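# Rotate upright cardboard box into blue rectangle

## Task

Turn the standing cardboard box on the desk until every part of it lies within the blue rectangle.

## Robot and tools

Robot: two arms, left_arm and right_arm, each ending in a parallel gripper. The fingers point along the gripper's +z axis and close along its y axis. end_effector_position is the spot between the finger pads, roughly 1 cm short of the tips.

Frame: the scene frame has its origin at table-top height, halfway between the two arms' nominal bases. +z is up, +x reaches out over the table, and left_arm sits on the +y side (arm names do not match image sides). Positions are in metres, orientations are quaternions wxyz. Real bases sit a little off nominal; only a BASES line gives calibrated places. Reported hand positions and orientations can be off by a few centimetres, more at long reach.

Row layout (used by execute_actions and move): 14 numbers, each in [-1, 1]. First left_arm: dx, dy, dz, rx, ry, rz, opening; then right_arm in the same 7-number order. Always send all 14, even when one arm stays still. dx, dy, dz, rx, ry, rz are an offset, not a pose: measured from that arm's Hand target at the start of the action (or move), along scene-frame axes; the arm turns about its Hand target position. Scale: 1.0 = 0.6 m for position and 180 degrees for rotation; rx, ry, rz form one rotation vector. A translation longer than 1.0 may be shortened along its direction. Opening is absolute, not an offset: +1 fully open (0.094 m), -1 closed. Sending 0 for all six pose numbers re-commands the current Hand target; a 0 opening is a real command (half open), so resend the present opening to leave a gripper alone.

execute_actions(actions, cameras): actions is a list of actions; each action is a list of up to 15 rows, one per 1/30 s control step; a short action repeats its last row to fill 15 steps. Every row in an action counts from the action's start pose, not from the row before, and each new action starts from the current Hand target, so repeating an offset keeps moving. An empty list just returns state and images. cameras: names to return; omitted, null or ["all"] gives all, [] gives none; a wrong name voids the call. Cameras: cam_high, cam_low, cam_left_wrist, cam_right_wrist, all 672x504.

move(target, speed, blend, opening_speed, blocking, cameras): drives each gripper in a straight line from its Hand target toward the offset given. target is one 14-number row or a list of up to 15 rows; in a list, every row still counts from the same starting Hand targets. speed: m/s, 0.002 to 2.9, default 0.25 (rotation up to twice that in rad/s); one value or one per target. blend: metres of corner rounding per target, default 0. opening_speed: rate of change of opening per second on the -1..+1 scale, at least 0.2; use it near its minimum for delicate closing. blocking=false returns after about 0.5 s while the move continues. Paths last at least 0.5 s and are cut off after 10 s; they do not avoid obstacles or the other arm. Faster moves lag and stray more and hit harder; aiming far beyond a contact presses harder. Avoid paths passing near an arm's own base (shoulder posture can flip). The result adds a move: line: done (within 10 mm and 2 degrees), off_target, moving, held, fault, plus limits such as paced (pose clipped) or held (steps withheld by a check, e.g. arms too close). Done does not mean no contact.

wait(seconds 0 to 10, cameras): lets time pass holding current commands; a running move continues. stop(cameras): brakes a running move. zoom_image(camera, region [x0,y0,x1,y1] in pixels, top-left origin, at most 504x504): enlarges part of a camera's latest image. finished_scene(scene): integer of the current scene; ends it irreversibly, and the box must stay in place without the robot.

Result lines: end_effector_position and end_effector_quat_wxyz per arm; Hand target (last commanded pose after clipping, the base for next offsets); Tool commands; Joint positions (last entry is finger opening in metres); Joint velocities ("within noise" means at rest); joint torques (include arm weight, have offsets and noise; first three wrap at ±28 N m); grip_measured on the command scale (reads slightly wide when empty, narrower than a hard part under full squeeze); grip_effort_nm (motor effort, negative closing, not pad force, never fully returns to zero). execute_actions results also list positions at some steps.

Behaviour: each step limits commanded orientation to within 40 degrees of the current one. Friction and weight can leave a gripper a centimetre or more short of its target even in free air; waiting won't fix it, the next command (even zeros) asks again, otherwise send the remaining gap. An arm blocked by an object keeps pushing until sent back past its gripper. Grippers squeeze about 50 to 64 N per pad; to release, command well above grip_measured. Motors heat when holding loads, stretched out, or pushing at unreachable poses: MOTOR HOT at 75 °C, fold-away fault at 90 °C, collapse at 100 °C.

Avoid: knocking the box off the table, dropping or releasing it while moving, fast impacts, hard pushes, gripping or striking the other arm (can fail the task), and arm stops. The box may occasionally be nudged by an outside disturbance.

Each tool is called after "Call:" as name(argument=value, ...), one argument or row to a line, values as JSON.

## Session

Call:
execute_actions(
  actions=[],
)

Scene clock: 0.00 s.
left_arm: end_effector_position=(+0.3555, +0.3761, +0.1378) grip_measured=+1.000 grip_effort_nm=n/a end_effector_quat_wxyz=(+0.600, -0.114, +0.783, +0.118) | right_arm: end_effector_position=(+0.3942, -0.2335, +0.1516) grip_measured=+1.000 grip_effort_nm=n/a end_effector_quat_wxyz=(+0.609, -0.061, +0.791, -0.005)
Joint positions: left_arm=[-0.057 1.58 0.374 0.931 -0.387 -0.057 0.094] | right_arm=[0.055 1.564 0.404 0.899 0.006 -0.084 0.094]
Joint velocities: within noise
Joint torques (N m): no reading
Motor temperatures (°C): left_arm=[26 26 26 30 25 25 28] | right_arm=[27 29 26 27 27 29 26]
Heat: left arm: 30 °C; right arm: 29 °C.
Hand target: left_arm +0.3576, +0.3769, +0.1444; +0.607, -0.118, +0.777, +0.119 | right_arm +0.3972, -0.2333, +0.1621; +0.621, -0.060, +0.782, -0.005
Tool commands: left_gripper/opening=+1.0 right_gripper/opening=+1.0

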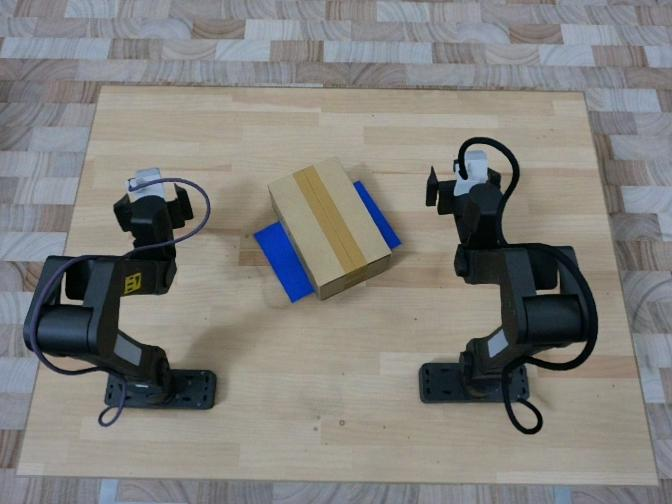

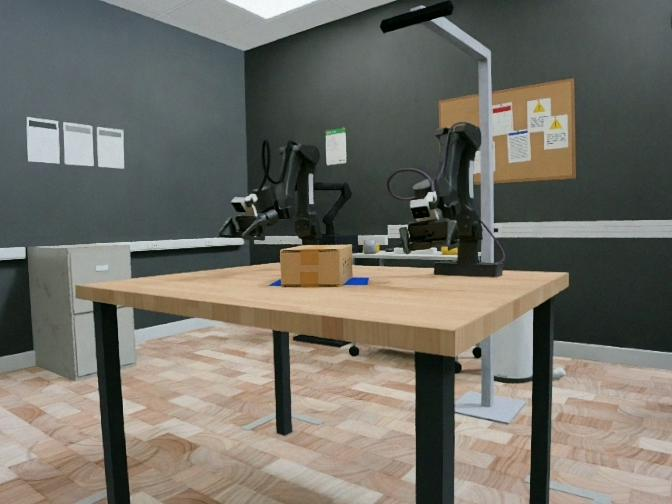

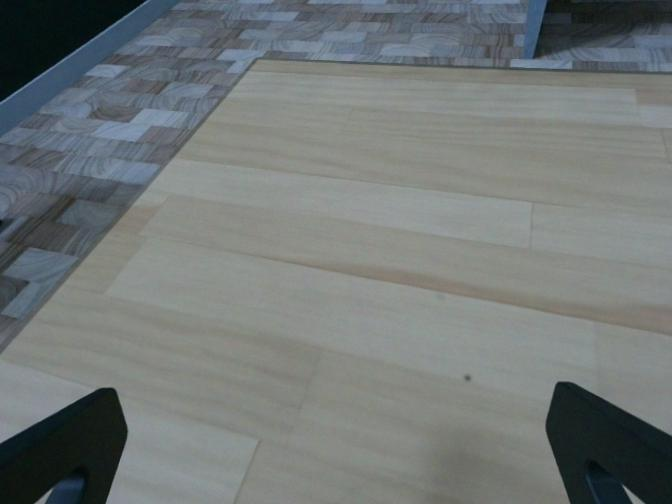

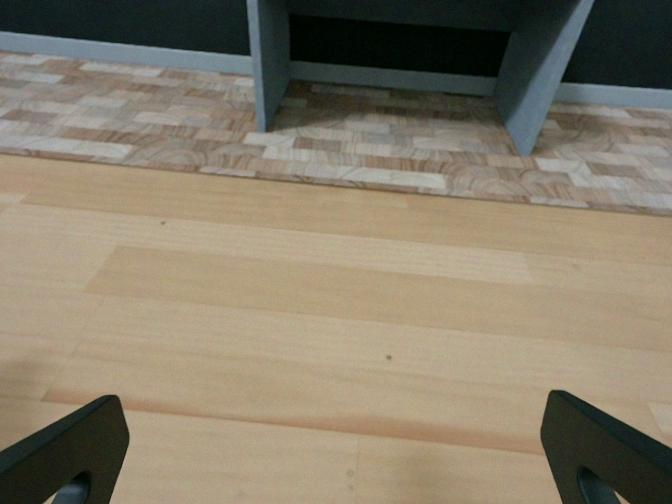

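Call:
zoom_image(
  camera="cam_high",
  region=[230, 130, 430, 330],
)

Call:
zoom_image(
  camera="cam_low",
  region=[200, 200, 440, 340],
)

Scaled by 2.520 from the camera's 672x504 image, which has a finer 960x720 frame.

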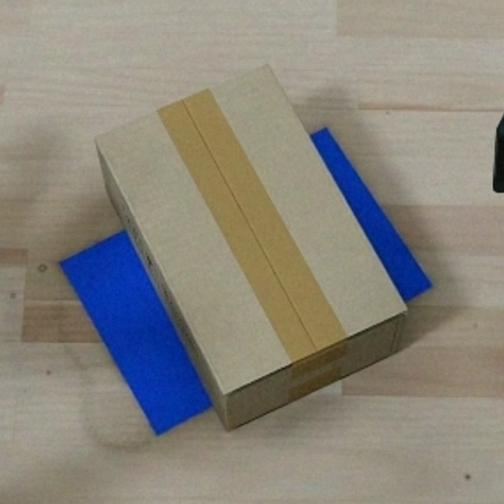

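Scaled by 2.100 from the camera's 672x504 image, which has a finer 960x720 frame.

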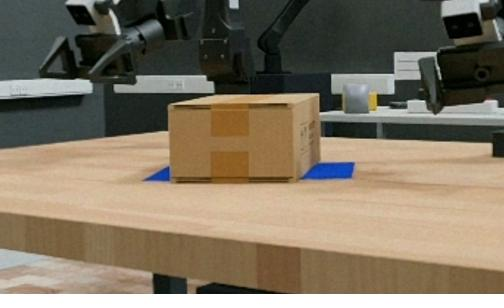

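Call:
move(
  target=[-0.229,-0.295,0.126,0.0915,0.378,-0.3306,-1,0.005,0.055,0.097,-0.1076,0.4148,0.0997,-1],
)

Scene clock: 37.87 s.
left_arm: end_effector_position=(+0.2241, +0.2032, +0.2163) grip_measured=-0.991 grip_effort_nm=-0.491 end_effector_quat_wxyz=(+0.089, +0.413, +0.906, -0.029) | right_arm: end_effector_position=(+0.3978, -0.2024, +0.2185) grip_measured=-0.997 grip_effort_nm=-0.173 end_effector_quat_wxyz=(+0.060, -0.252, +0.966, -0.003)
Joint positions: left_arm=[-0.417 1.507 1.473 -1.359 0.059 0.43 0] | right_arm=[0.123 2.088 2.183 -1.546 -0.007 -0.368 0]
Joint velocities: within noise
Joint torques (N m): left_arm=[-0.47 -3.81 7.49 0.19 0.21 0.09] | right_arm=[0.69 -8.84 6.87 0.25 0.05 -0.11]
Motor temperatures (°C): left_arm=[26 27 28 35 25 25 28] | right_arm=[27 31 27 30 27 28 26]
Heat: left arm: 35 °C; right arm: 31 °C.
Hand target: left_arm +0.2201, +0.2000, +0.2200; +0.079, +0.421, +0.903, -0.037 | right_arm +0.4002, -0.2003, +0.2203; +0.000, -0.259, +0.966, +0.000
Off the commanded pose: left_arm 0.006 m, 2 deg | right_arm 0.004 m, 7 deg.
joint sent to its limit (right arm) — joint 4 (wrist pitch), lower limit. The joint targets are off in orientation, not in position.
move: off_target (right_arm)

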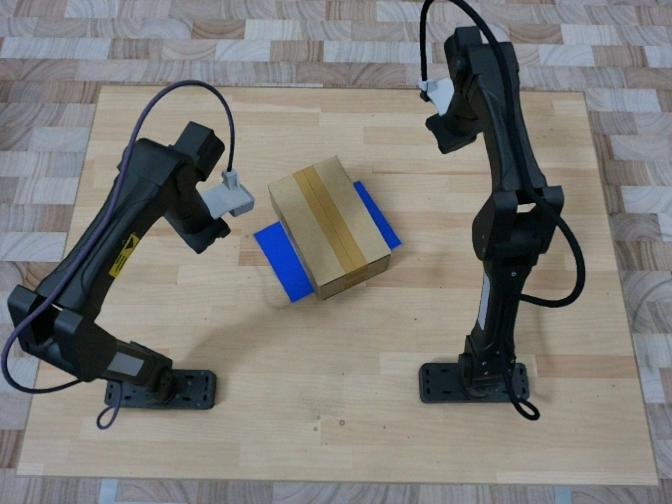

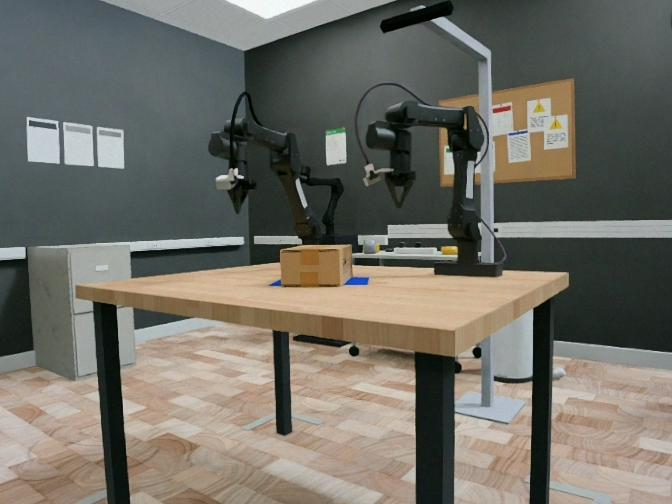

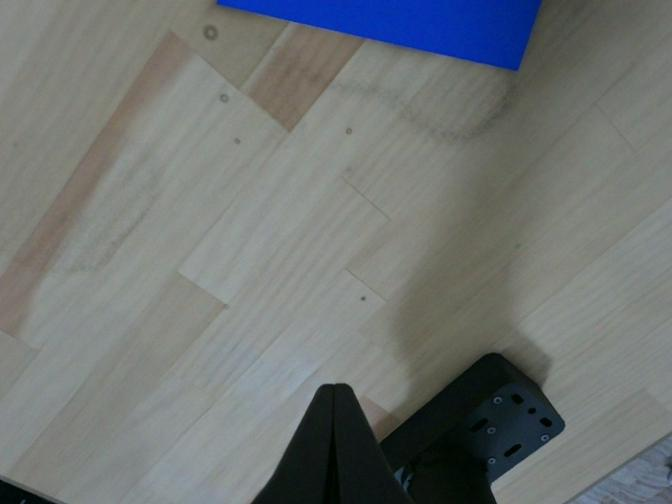

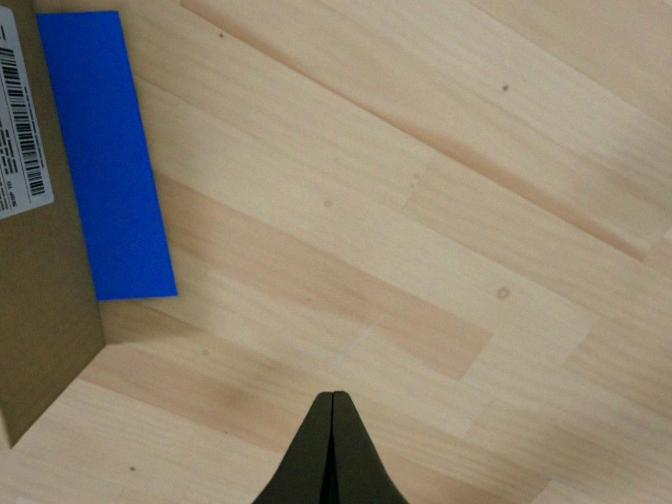

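Call:
move(
  target=[0,0,-0.29,0,0,0,-1,0,0,-0.29,0,0,0,-1],
)

Call:
zoom_image(
  camera="cam_low",
  region=[200, 160, 500, 300],
)

Scene clock: 44.63 s.
left_arm: end_effector_position=(+0.2263, +0.2020, +0.0509) grip_measured=-0.991 grip_effort_nm=-0.486 end_effector_quat_wxyz=(+0.090, +0.414, +0.905, -0.029) | right_arm: end_effector_position=(+0.3949, -0.2031, +0.0471) grip_measured=-0.997 grip_effort_nm=-0.178 end_effector_quat_wxyz=(-0.008, -0.253, +0.968, +0.004)
Joint positions: left_arm=[-0.417 1.598 0.887 -0.679 0.06 0.431 0] | right_arm=[0.123 2.209 1.691 -1.07 -0.005 -0.369 0]
Joint velocities: within noise
Joint torques (N m): left_arm=[-0.47 -4.44 4.22 0.48 0.2 0.08] | right_arm=[0.7 -10.29 5.16 0.26 0.06 -0.13]
Motor temperatures (°C): left_arm=[26 27 28 34 25 25 28] | right_arm=[27 31 27 30 27 28 26]
Heat: left arm: 34 °C; right arm: 31 °C.
Hand target: left_arm +0.2202, +0.2000, +0.0460; +0.079, +0.421, +0.903, -0.037 | right_arm +0.4003, -0.2003, +0.0463; +0.000, -0.259, +0.966, +0.000
Off the commanded pose: left_arm 0.008 m, 2 deg | right_arm 0.006 m, 1 deg.
move: done

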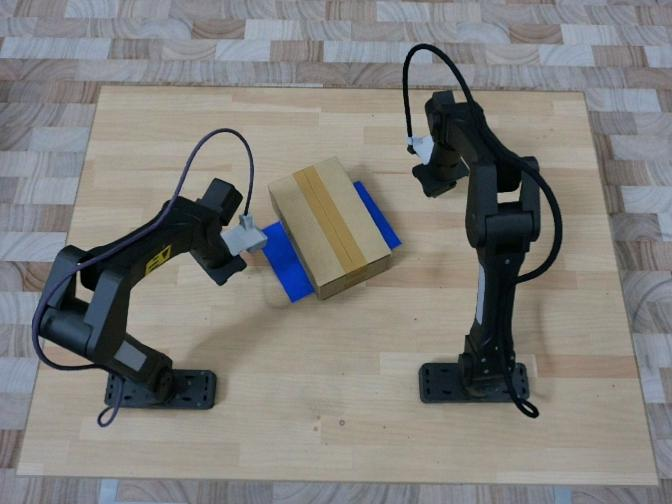

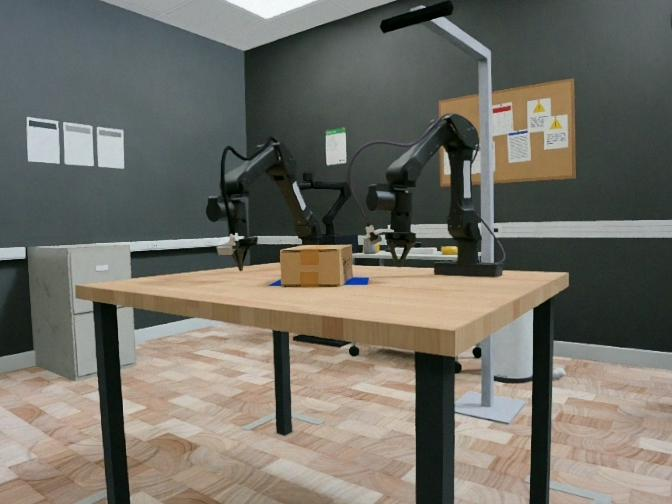

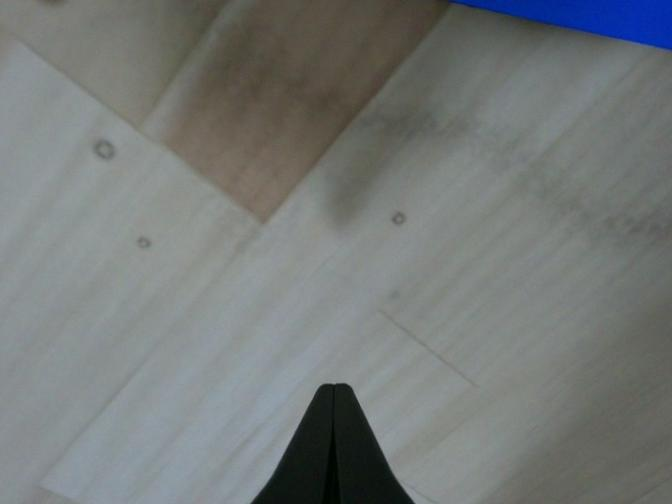

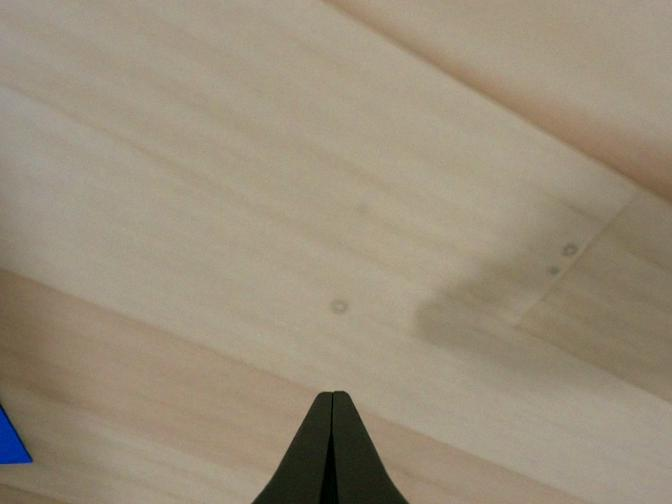

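Scaled by 1.680 from the camera's 672x504 image, which has a finer 960x720 frame.

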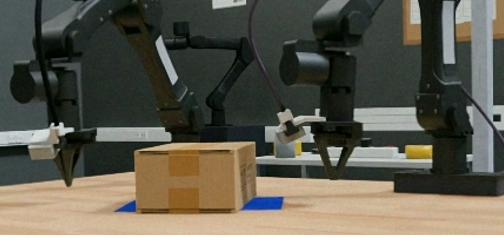

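Call:
move(
  target=[
    [0,0,0.057,0,0,0,0.2,0,0,0.057,0,0,0,0.2],
    [0.093,-0.095,0.057,0,0,-0.067,0.2,-0.152,0.1255,0.057,0,0,0.489,0.2],
  ],
  blend=[0.02,0],
)

Call:
zoom_image(
  camera="cam_high",
  region=[200, 110, 460, 330],
)

Call:
zoom_image(
  camera="cam_low",
  region=[200, 180, 440, 300],
)

Scene clock: 76.27 s.
left_arm: end_effector_position=(+0.2793, +0.1479, +0.0795) grip_measured=+0.197 grip_effort_nm=0.149 end_effector_quat_wxyz=(+0.086, +0.505, +0.858, -0.036) | right_arm: end_effector_position=(+0.3054, -0.1294, +0.0643) grip_measured=+0.198 grip_effort_nm=0.100 end_effector_quat_wxyz=(+0.023, +0.853, -0.521, -0.015)
Joint positions: left_arm=[-0.483 1.825 1.275 -0.85 0.079 0.57 0.056] | right_arm=[0.376 1.976 1.401 -1.052 0.002 -1.65 0.056]
Joint velocities: within noise
Joint torques (N m): left_arm=[-0.61 -6.19 7.36 0.2 0.24 0.1] | right_arm=[0.59 -12.98 4.18 0.2 -0.05 -0.14]
Motor temperatures (°C): left_arm=[26 27 28 32 25 25 29] | right_arm=[27 34 28 29 27 28 26]
Heat: left arm: 32 °C; right arm: 34 °C.
Hand target: left_arm +0.2760, +0.1430, +0.0801; +0.075, +0.513, +0.854, -0.045 | right_arm +0.3091, -0.1250, +0.0804; -0.001, +0.857, -0.515, +0.000
Off the commanded pose: left_arm 0.006 m, 2 deg | right_arm 0.017 m, 3 deg.
move: off_target (right_arm); blend cut to 0.0171 m at target 1

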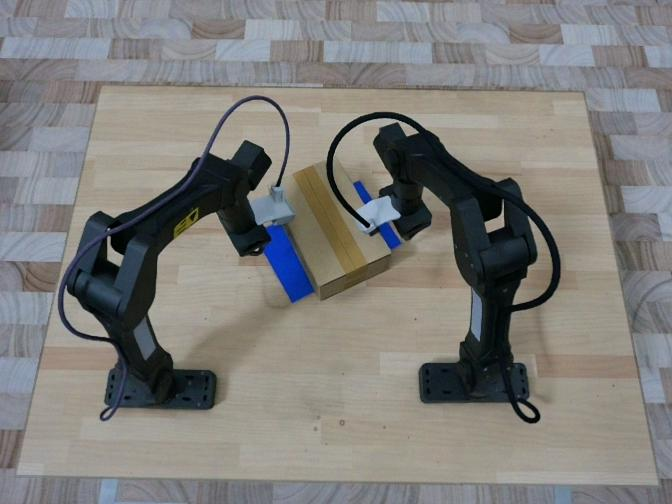

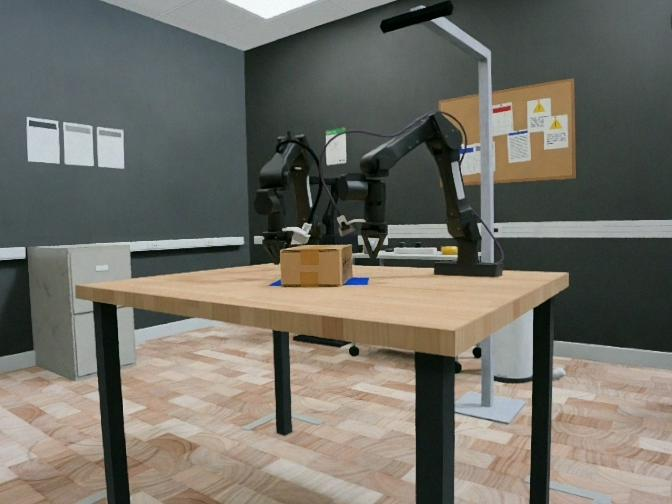

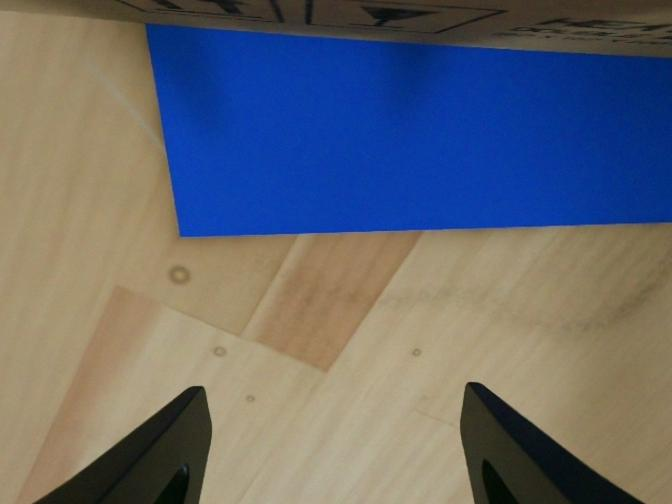

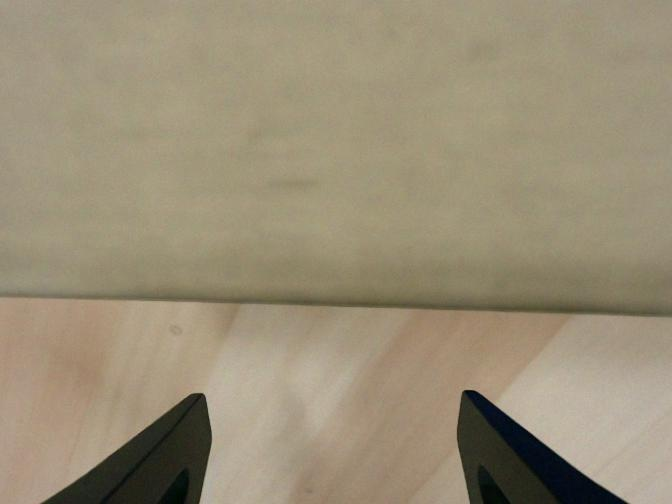

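Scaled by 1.938 from the camera's 672x504 image, which has a finer 960x720 frame.

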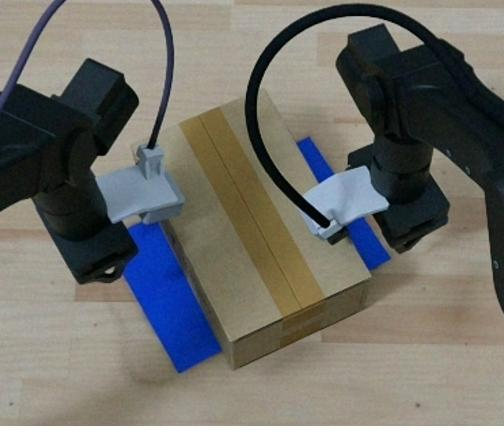

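Scaled by 2.100 from the camera's 672x504 image, which has a finer 960x720 frame.

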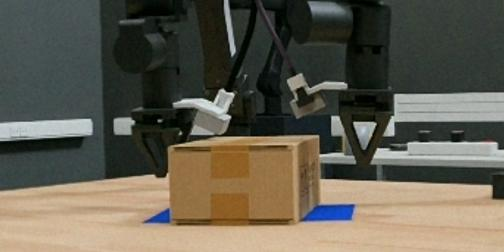

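Call:
move(
  target=[0.027,-0.052,0,0,0,0,0.2,-0.027,0.052,0.022,0,0,0,0.2],
  speed=0.07,
)

Scene clock: 80.80 s.
left_arm: end_effector_position=(+0.2947, +0.1143, +0.0806) grip_measured=+0.197 grip_effort_nm=0.149 end_effector_quat_wxyz=(+0.088, +0.514, +0.852, -0.040) | right_arm: end_effector_position=(+0.2884, -0.1005, +0.0708) grip_measured=+0.198 grip_effort_nm=0.100 end_effector_quat_wxyz=(+0.025, +0.857, -0.515, -0.011)
Joint positions: left_arm=[-0.54 1.93 1.418 -0.882 0.079 0.536 0.056] | right_arm=[0.475 1.957 1.401 -1.07 0.007 -1.565 0.056]
Joint velocities: within noise
Joint torques (N m): left_arm=[-0.4 -7.01 7.43 0.2 0.16 -0.13] | right_arm=[0.61 -12.78 6.56 -0.13 -0.1 -0.03]
Motor temperatures (°C): left_arm=[26 27 28 32 25 25 29] | right_arm=[27 34 28 29 27 28 26]
Heat: left arm: 32 °C; right arm: 34 °C.
Hand target: left_arm +0.2922, +0.1117, +0.0803; +0.075, +0.513, +0.854, -0.045 | right_arm +0.2929, -0.0938, +0.0937; -0.001, +0.857, -0.515, +0.000
Off the commanded pose: left_arm 0.004 m, 2 deg | right_arm 0.024 m, 3 deg.
move: off_target (right_arm)

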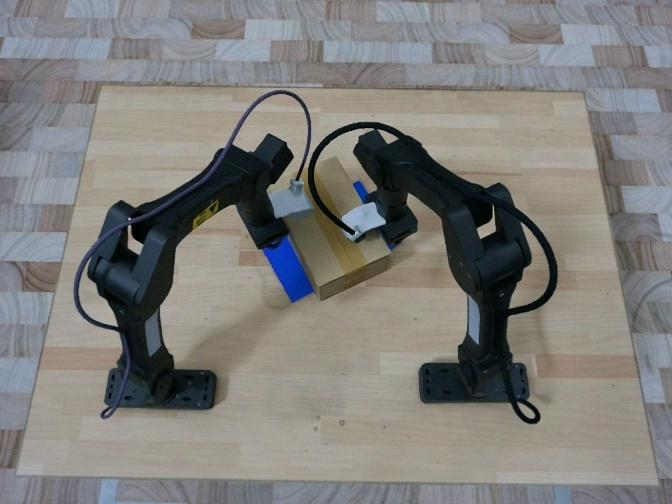

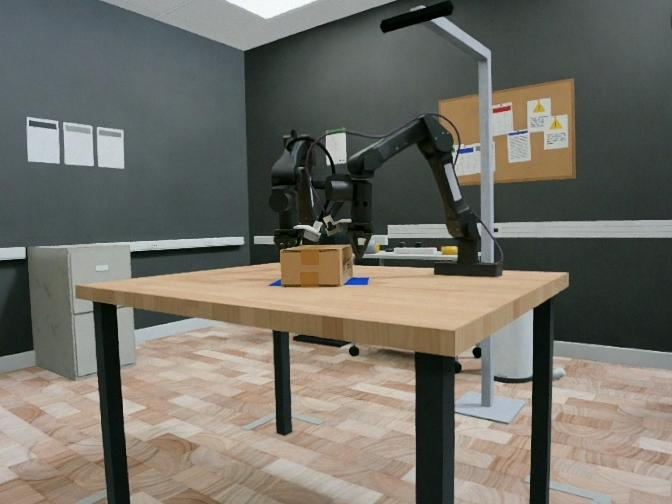

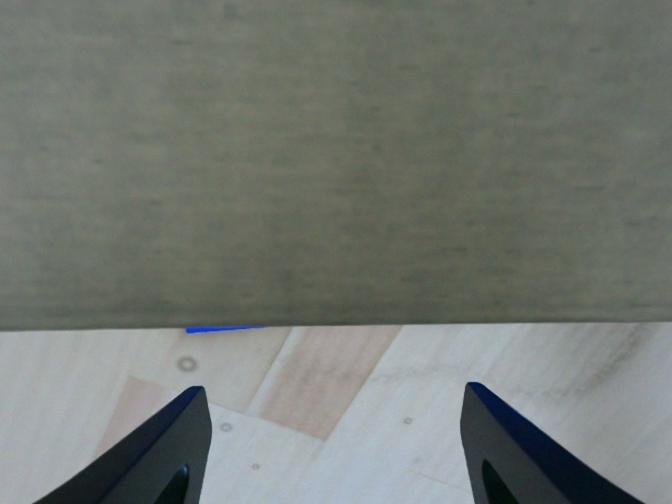

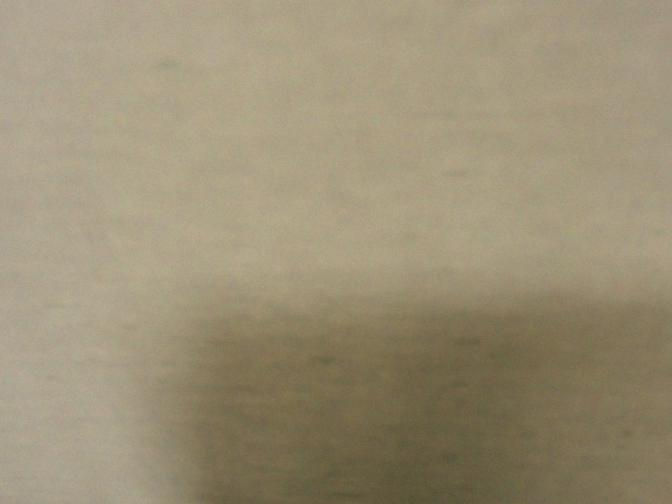

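Call:
move(
  target=[0.012,-0.023,0,0,0,0,0.2,0,0,0,0,0,0,0.2],
  speed=0.05,
)

Call:
zoom_image(
  camera="cam_high",
  region=[200, 110, 460, 330],
)

Call:
zoom_image(
  camera="cam_low",
  region=[240, 200, 400, 300],
)

Scene clock: 84.93 s.
left_arm: end_effector_position=(+0.3022, +0.1006, +0.0812) grip_measured=+0.197 grip_effort_nm=0.149 end_effector_quat_wxyz=(+0.088, +0.514, +0.852, -0.041) | right_arm: end_effector_position=(+0.2883, -0.1005, +0.0708) grip_measured=+0.198 grip_effort_nm=0.110 end_effector_quat_wxyz=(+0.026, +0.856, -0.516, -0.011)
Joint positions: left_arm=[-0.559 1.979 1.487 -0.901 0.079 0.515 0.056] | right_arm=[0.475 1.957 1.401 -1.07 0.007 -1.564 0.056]
Joint velocities: within noise
Joint torques (N m): left_arm=[-0.53 -7.39 7.47 0.21 0.12 -0.1] | right_arm=[0.61 -12.81 6.56 -0.1 -0.1 -0.03]
Motor temperatures (°C): left_arm=[26 27 28 32 25 25 29] | right_arm=[27 35 28 29 27 28 26]
Heat: left arm: 32 °C; right arm: 35 °C.
Hand target: left_arm +0.2994, +0.0979, +0.0802; +0.075, +0.513, +0.854, -0.045 | right_arm +0.2929, -0.0938, +0.0937; -0.001, +0.857, -0.515, +0.000
Off the commanded pose: left_arm 0.004 m, 2 deg | right_arm 0.024 m, 3 deg.
move: off_target (right_arm)

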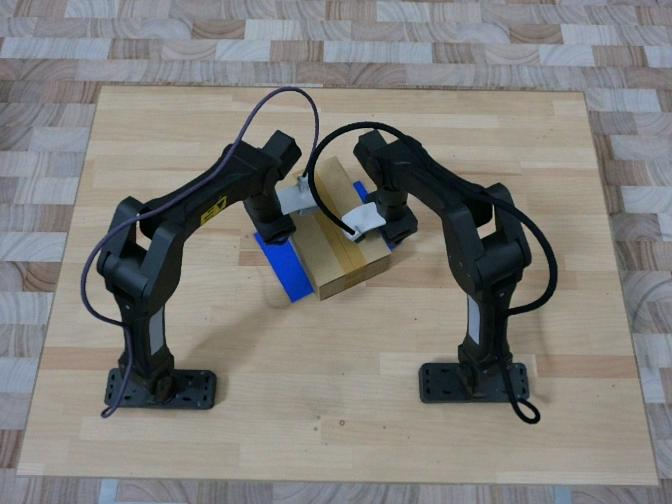

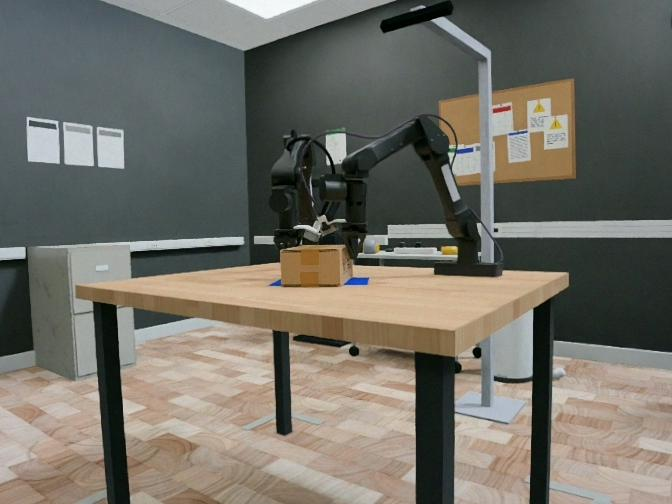

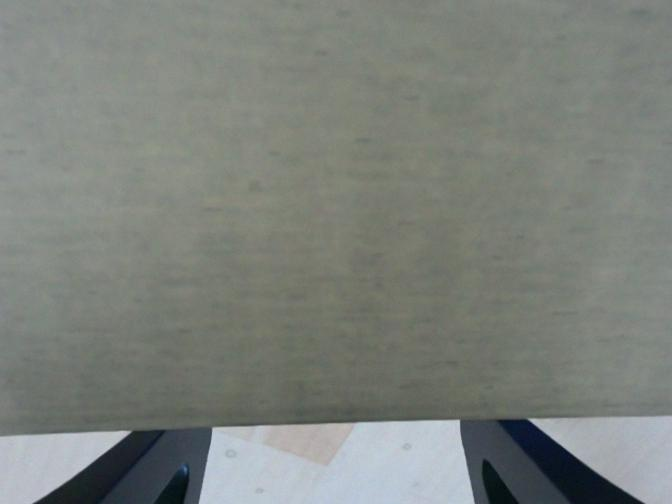

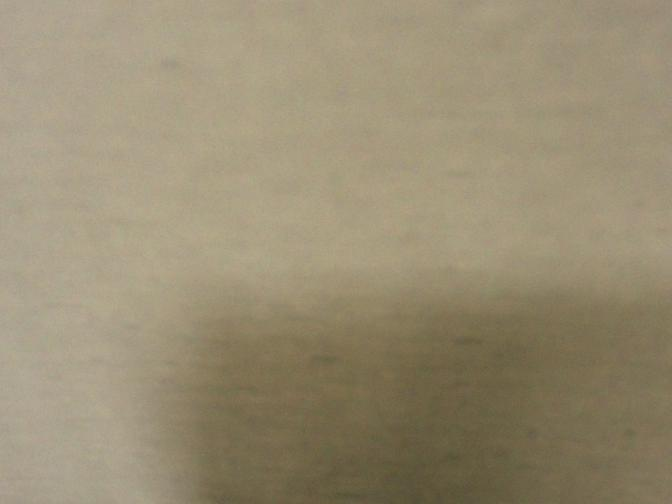

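Scaled by 1.938 from the camera's 672x504 image, which has a finer 960x720 frame.

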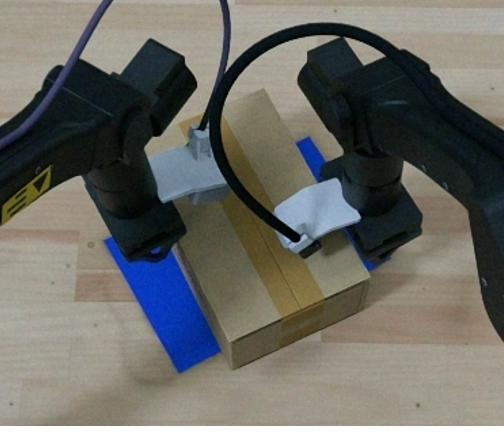

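Scaled by 3.150 from the camera's 672x504 image, which has a finer 960x720 frame.

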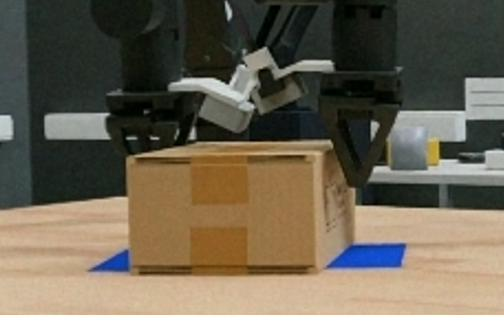

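Call:
move(
  target=[
    [0.0435,-0.0147,0,0,0,-0.0833,0.2,-0.0408,0.0092,0,0,0,-0.0833,0.2],
    [0.0803,-0.0328,0,0,0,-0.167,0.2,-0.0775,0.0258,0,0,0,-0.167,0.2],
  ],
  speed=0.08,
)

Call:
zoom_image(
  camera="cam_high",
  region=[200, 110, 460, 330],
)

Scene clock: 97.87 s.
left_arm: end_effector_position=(+0.3532, +0.0844, +0.0825) grip_measured=+0.197 grip_effort_nm=0.144 end_effector_quat_wxyz=(+0.069, +0.711, +0.699, -0.039) | right_arm: end_effector_position=(+0.2440, -0.0866, +0.0796) grip_measured=+0.198 grip_effort_nm=0.110 end_effector_quat_wxyz=(+0.031, +0.695, -0.718, +0.001)
Joint positions: left_arm=[-0.517 2.25 1.92 -1.129 0.111 1.06 0.056] | right_arm=[0.583 1.841 1.281 -1.072 0.011 -0.936 0.056]
Joint velocities: within noise
Joint torques (N m): left_arm=[-0.13 -9.17 7.53 0.11 0.51 0.16] | right_arm=[0.98 -11.6 4.6 0.18 -0.13 0.06]
Motor temperatures (°C): left_arm=[26 28 28 32 25 25 28] | right_arm=[27 36 28 28 27 28 26]
Heat: left arm: 32 °C; right arm: 36 °C.
Hand target: left_arm +0.3476, +0.0783, +0.0802; +0.060, +0.717, +0.691, -0.063 | right_arm +0.2463, -0.0783, +0.0937; +0.000, +0.695, -0.719, +0.000
Off the commanded pose: left_arm 0.009 m, 3 deg | right_arm 0.017 m, 4 deg.
move: off_target (left_arm, right_arm)

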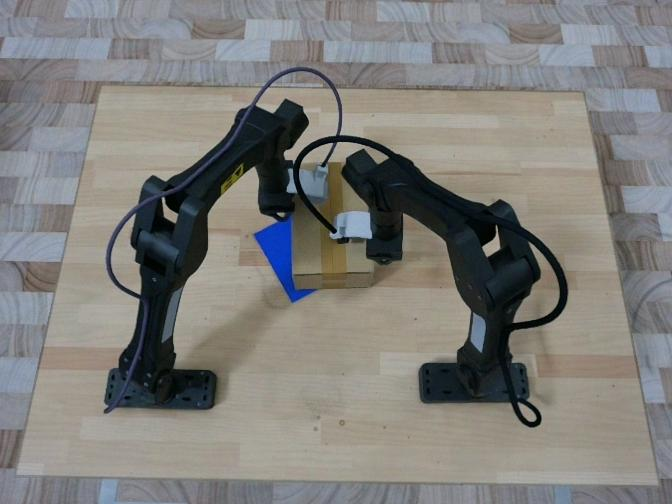

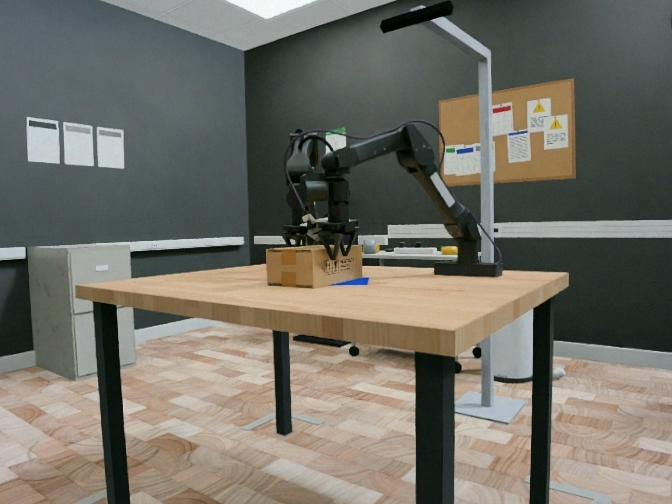

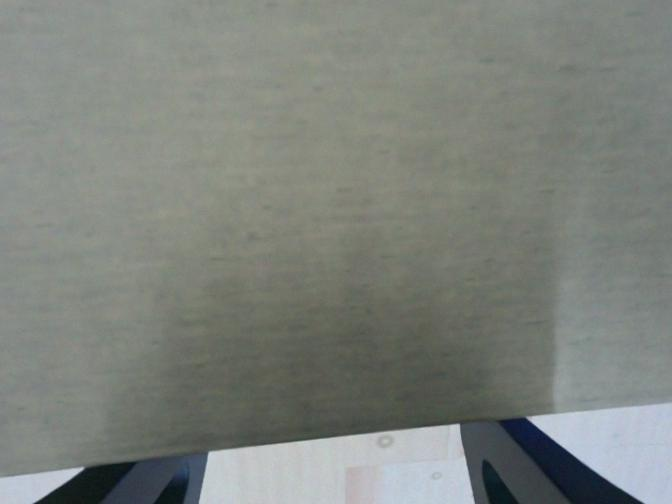

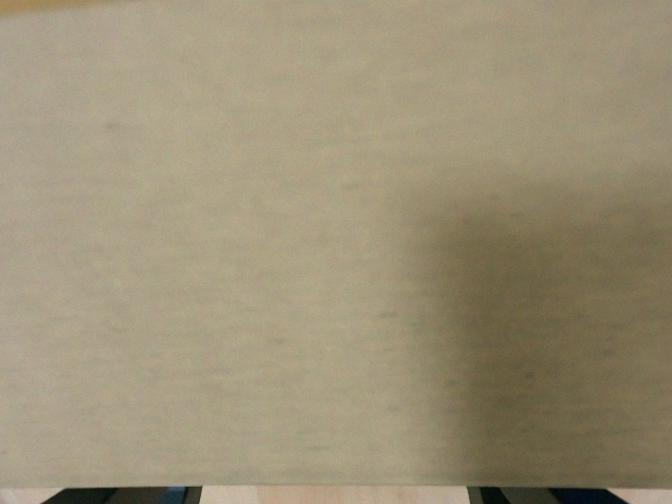

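Scaled by 1.938 from the camera's 672x504 image, which has a finer 960x720 frame.

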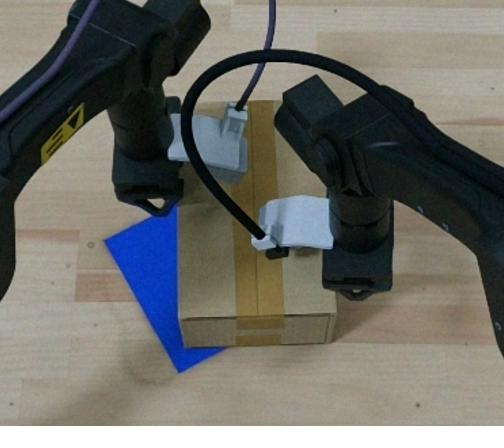

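Call:
move(
  target=[
    [0.0307,-0.0272,0,0,0,-0.0833,0.2,-0.0308,0.0255,0,0,0,-0.0833,0.2],
    [0.051,-0.0563,0,0,0,-0.1556,0.2,-0.0515,0.0535,0,0,0,-0.1556,0.2],
  ],
  speed=0.08,
)

Call:
zoom_image(
  camera="cam_high",
  region=[200, 110, 460, 330],
)

Scene clock: 107.17 s.
left_arm: end_effector_position=(+0.4039, +0.0446, +0.0875) grip_measured=+0.197 grip_effort_nm=0.144 end_effector_quat_wxyz=(+0.089, +0.857, +0.508, -0.030) | right_arm: end_effector_position=(+0.2095, -0.0569, +0.0811) grip_measured=+0.198 grip_effort_nm=0.105 end_effector_quat_wxyz=(-0.034, -0.501, +0.865, -0.012)
Joint positions: left_arm=[-0.526 2.652 2.662 -1.454 0.137 1.533 0.056] | right_arm=[0.726 1.819 1.258 -1.082 0.008 -0.306 0.056]
Joint velocities: within noise
Joint torques (N m): left_arm=[-1.01 -11.02 7.32 -0.5 0.46 0.13] | right_arm=[0.76 -10.7 5.14 0.3 -0.11 0.03]
Motor temperatures (°C): left_arm=[26 29 28 31 25 25 28] | right_arm=[27 34 28 28 27 28 26]
Heat: left arm: 31 °C; right arm: 34 °C.
Hand target: left_arm +0.3781, +0.0444, +0.0803; +0.043, +0.863, +0.497, -0.076 | right_arm +0.2155, -0.0462, +0.0937; +0.000, -0.500, +0.866, +0.000
Off the commanded pose: left_arm 0.027 m, 8 deg | right_arm 0.018 m, 4 deg.
joint sent to its limit (left arm) — joint 4 (wrist pitch), lower limit. The joint targets still meet the commanded pose.
move: off_target (left_arm, right_arm)

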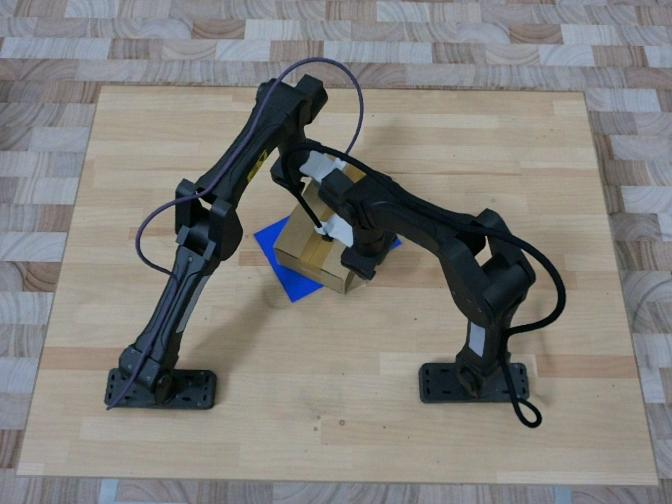

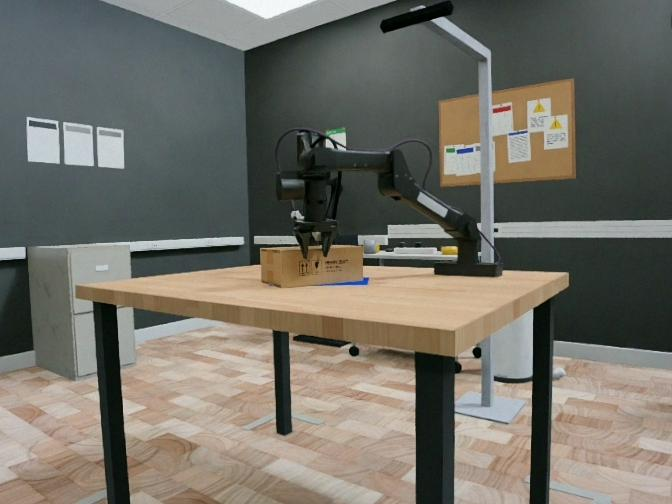

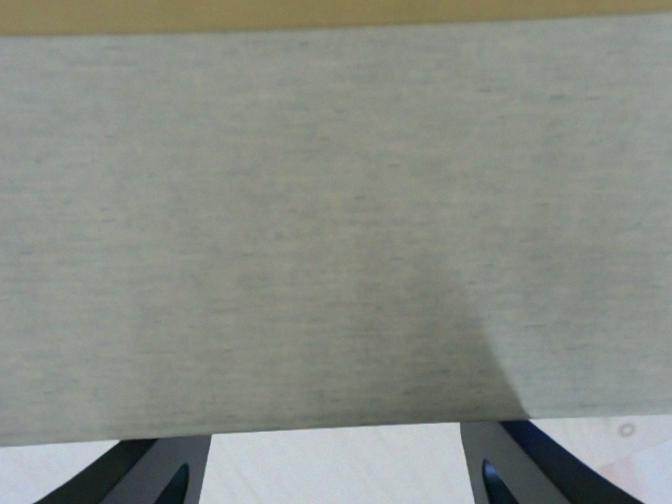

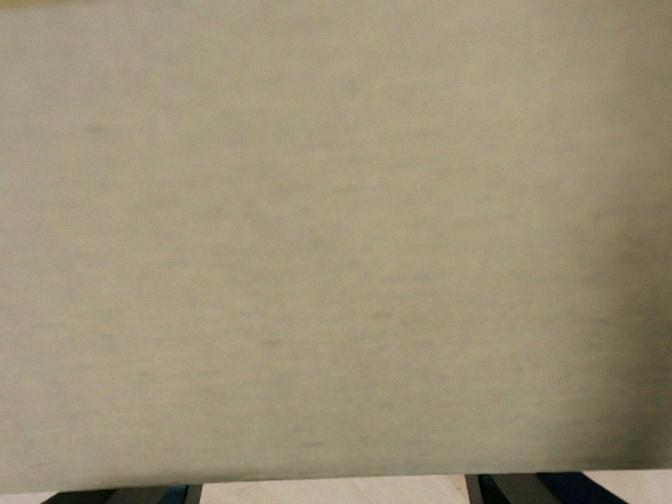

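Scaled by 1.938 from the camera's 672x504 image, which has a finer 960x720 frame.

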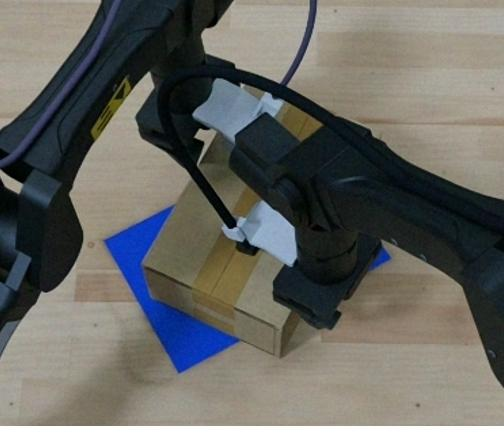

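Call:
move(
  target=[
    [0.053,0.093,0,0,0,0,0.2,-0.0525,-0.09,0,0,0,0,0.2],
    [0.0365,0.22,0.117,0,0,0.278,0.2,-0.026,-0.3,0.094,0,0,-0.167,0.2],
  ],
  speed=[0.1,0.25],
)

Call:
zoom_image(
  camera="cam_high",
  region=[230, 130, 430, 330],
)

Scene clock: 116.20 s.
left_arm: end_effector_position=(+0.4040, +0.1720, +0.1321) grip_measured=+0.197 grip_effort_nm=0.139 end_effector_quat_wxyz=(+0.060, +0.577, +0.813, -0.055) | right_arm: end_effector_position=(+0.1953, -0.2271, +0.1373) grip_measured=+0.198 grip_effort_nm=0.100 end_effector_quat_wxyz=(-0.022, -0.258, +0.966, -0.002)
Joint positions: left_arm=[-0.29 2.339 2.268 -1.421 0.143 0.934 0.056] | right_arm=[0.156 1.399 1.051 -1.267 0.008 -0.347 0.056]
Joint velocities: within noise
Joint torques (N m): left_arm=[0.36 -15.9 3.99 0.27 0.07 -0.09] | right_arm=[-0.57 -6.46 6.95 0.01 -0.08 -0.12]
Motor temperatures (°C): left_arm=[26 31 29 32 25 25 28] | right_arm=[27 34 28 28 27 28 26]
Heat: left arm: 32 °C; right arm: 34 °C.
Hand target: left_arm +0.4002, +0.1765, +0.1504; +0.071, +0.572, +0.816, -0.050 | right_arm +0.1998, -0.2262, +0.1501; +0.000, -0.258, +0.966, -0.001
Off the commanded pose: left_arm 0.019 m, 2 deg | right_arm 0.014 m, 3 deg.
move: off_target (left_arm, right_arm)

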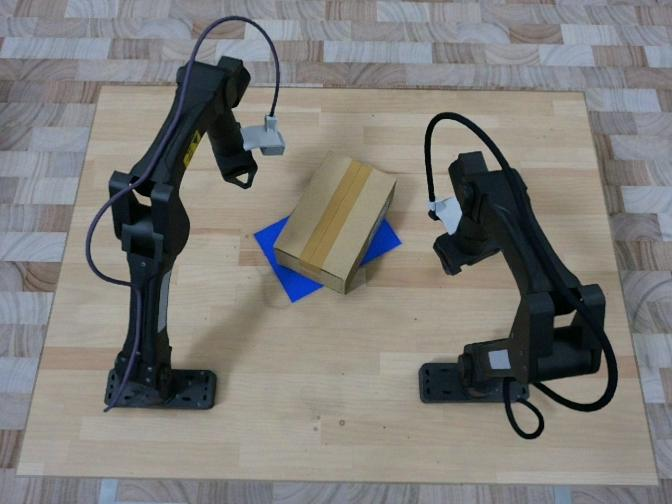

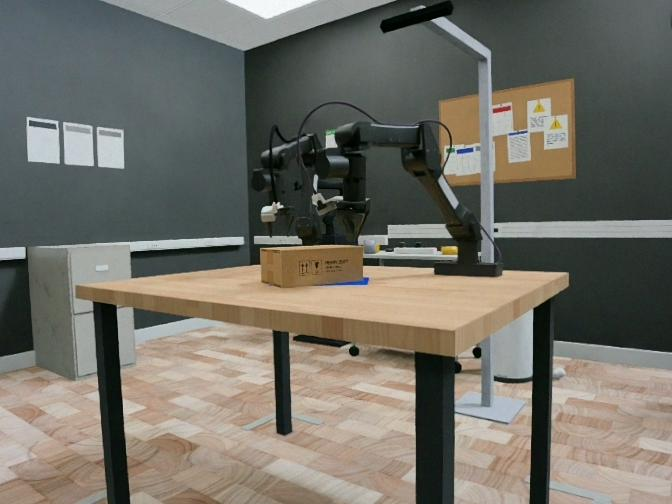

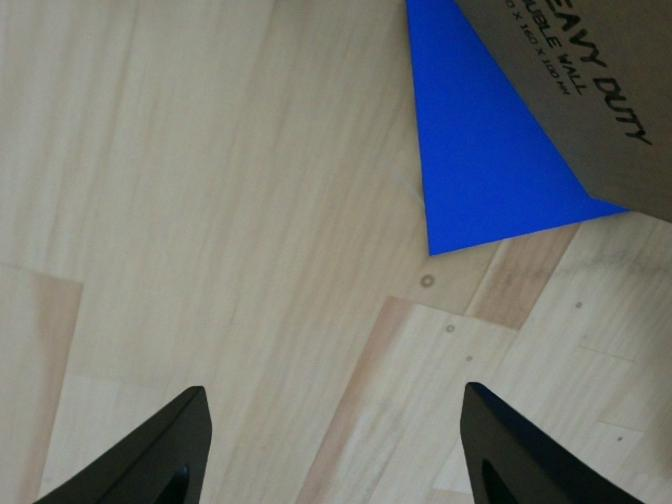

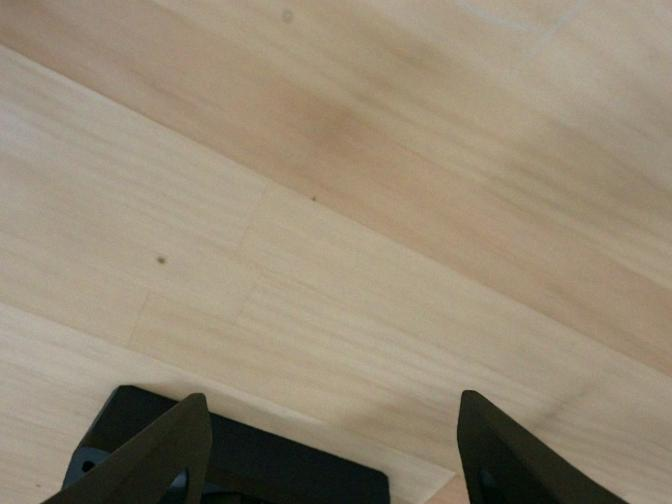

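Scaled by 2.520 from the camera's 672x504 image, which has a finer 960x720 frame.

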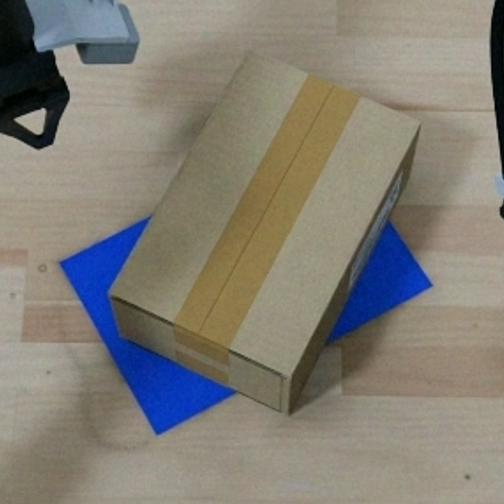

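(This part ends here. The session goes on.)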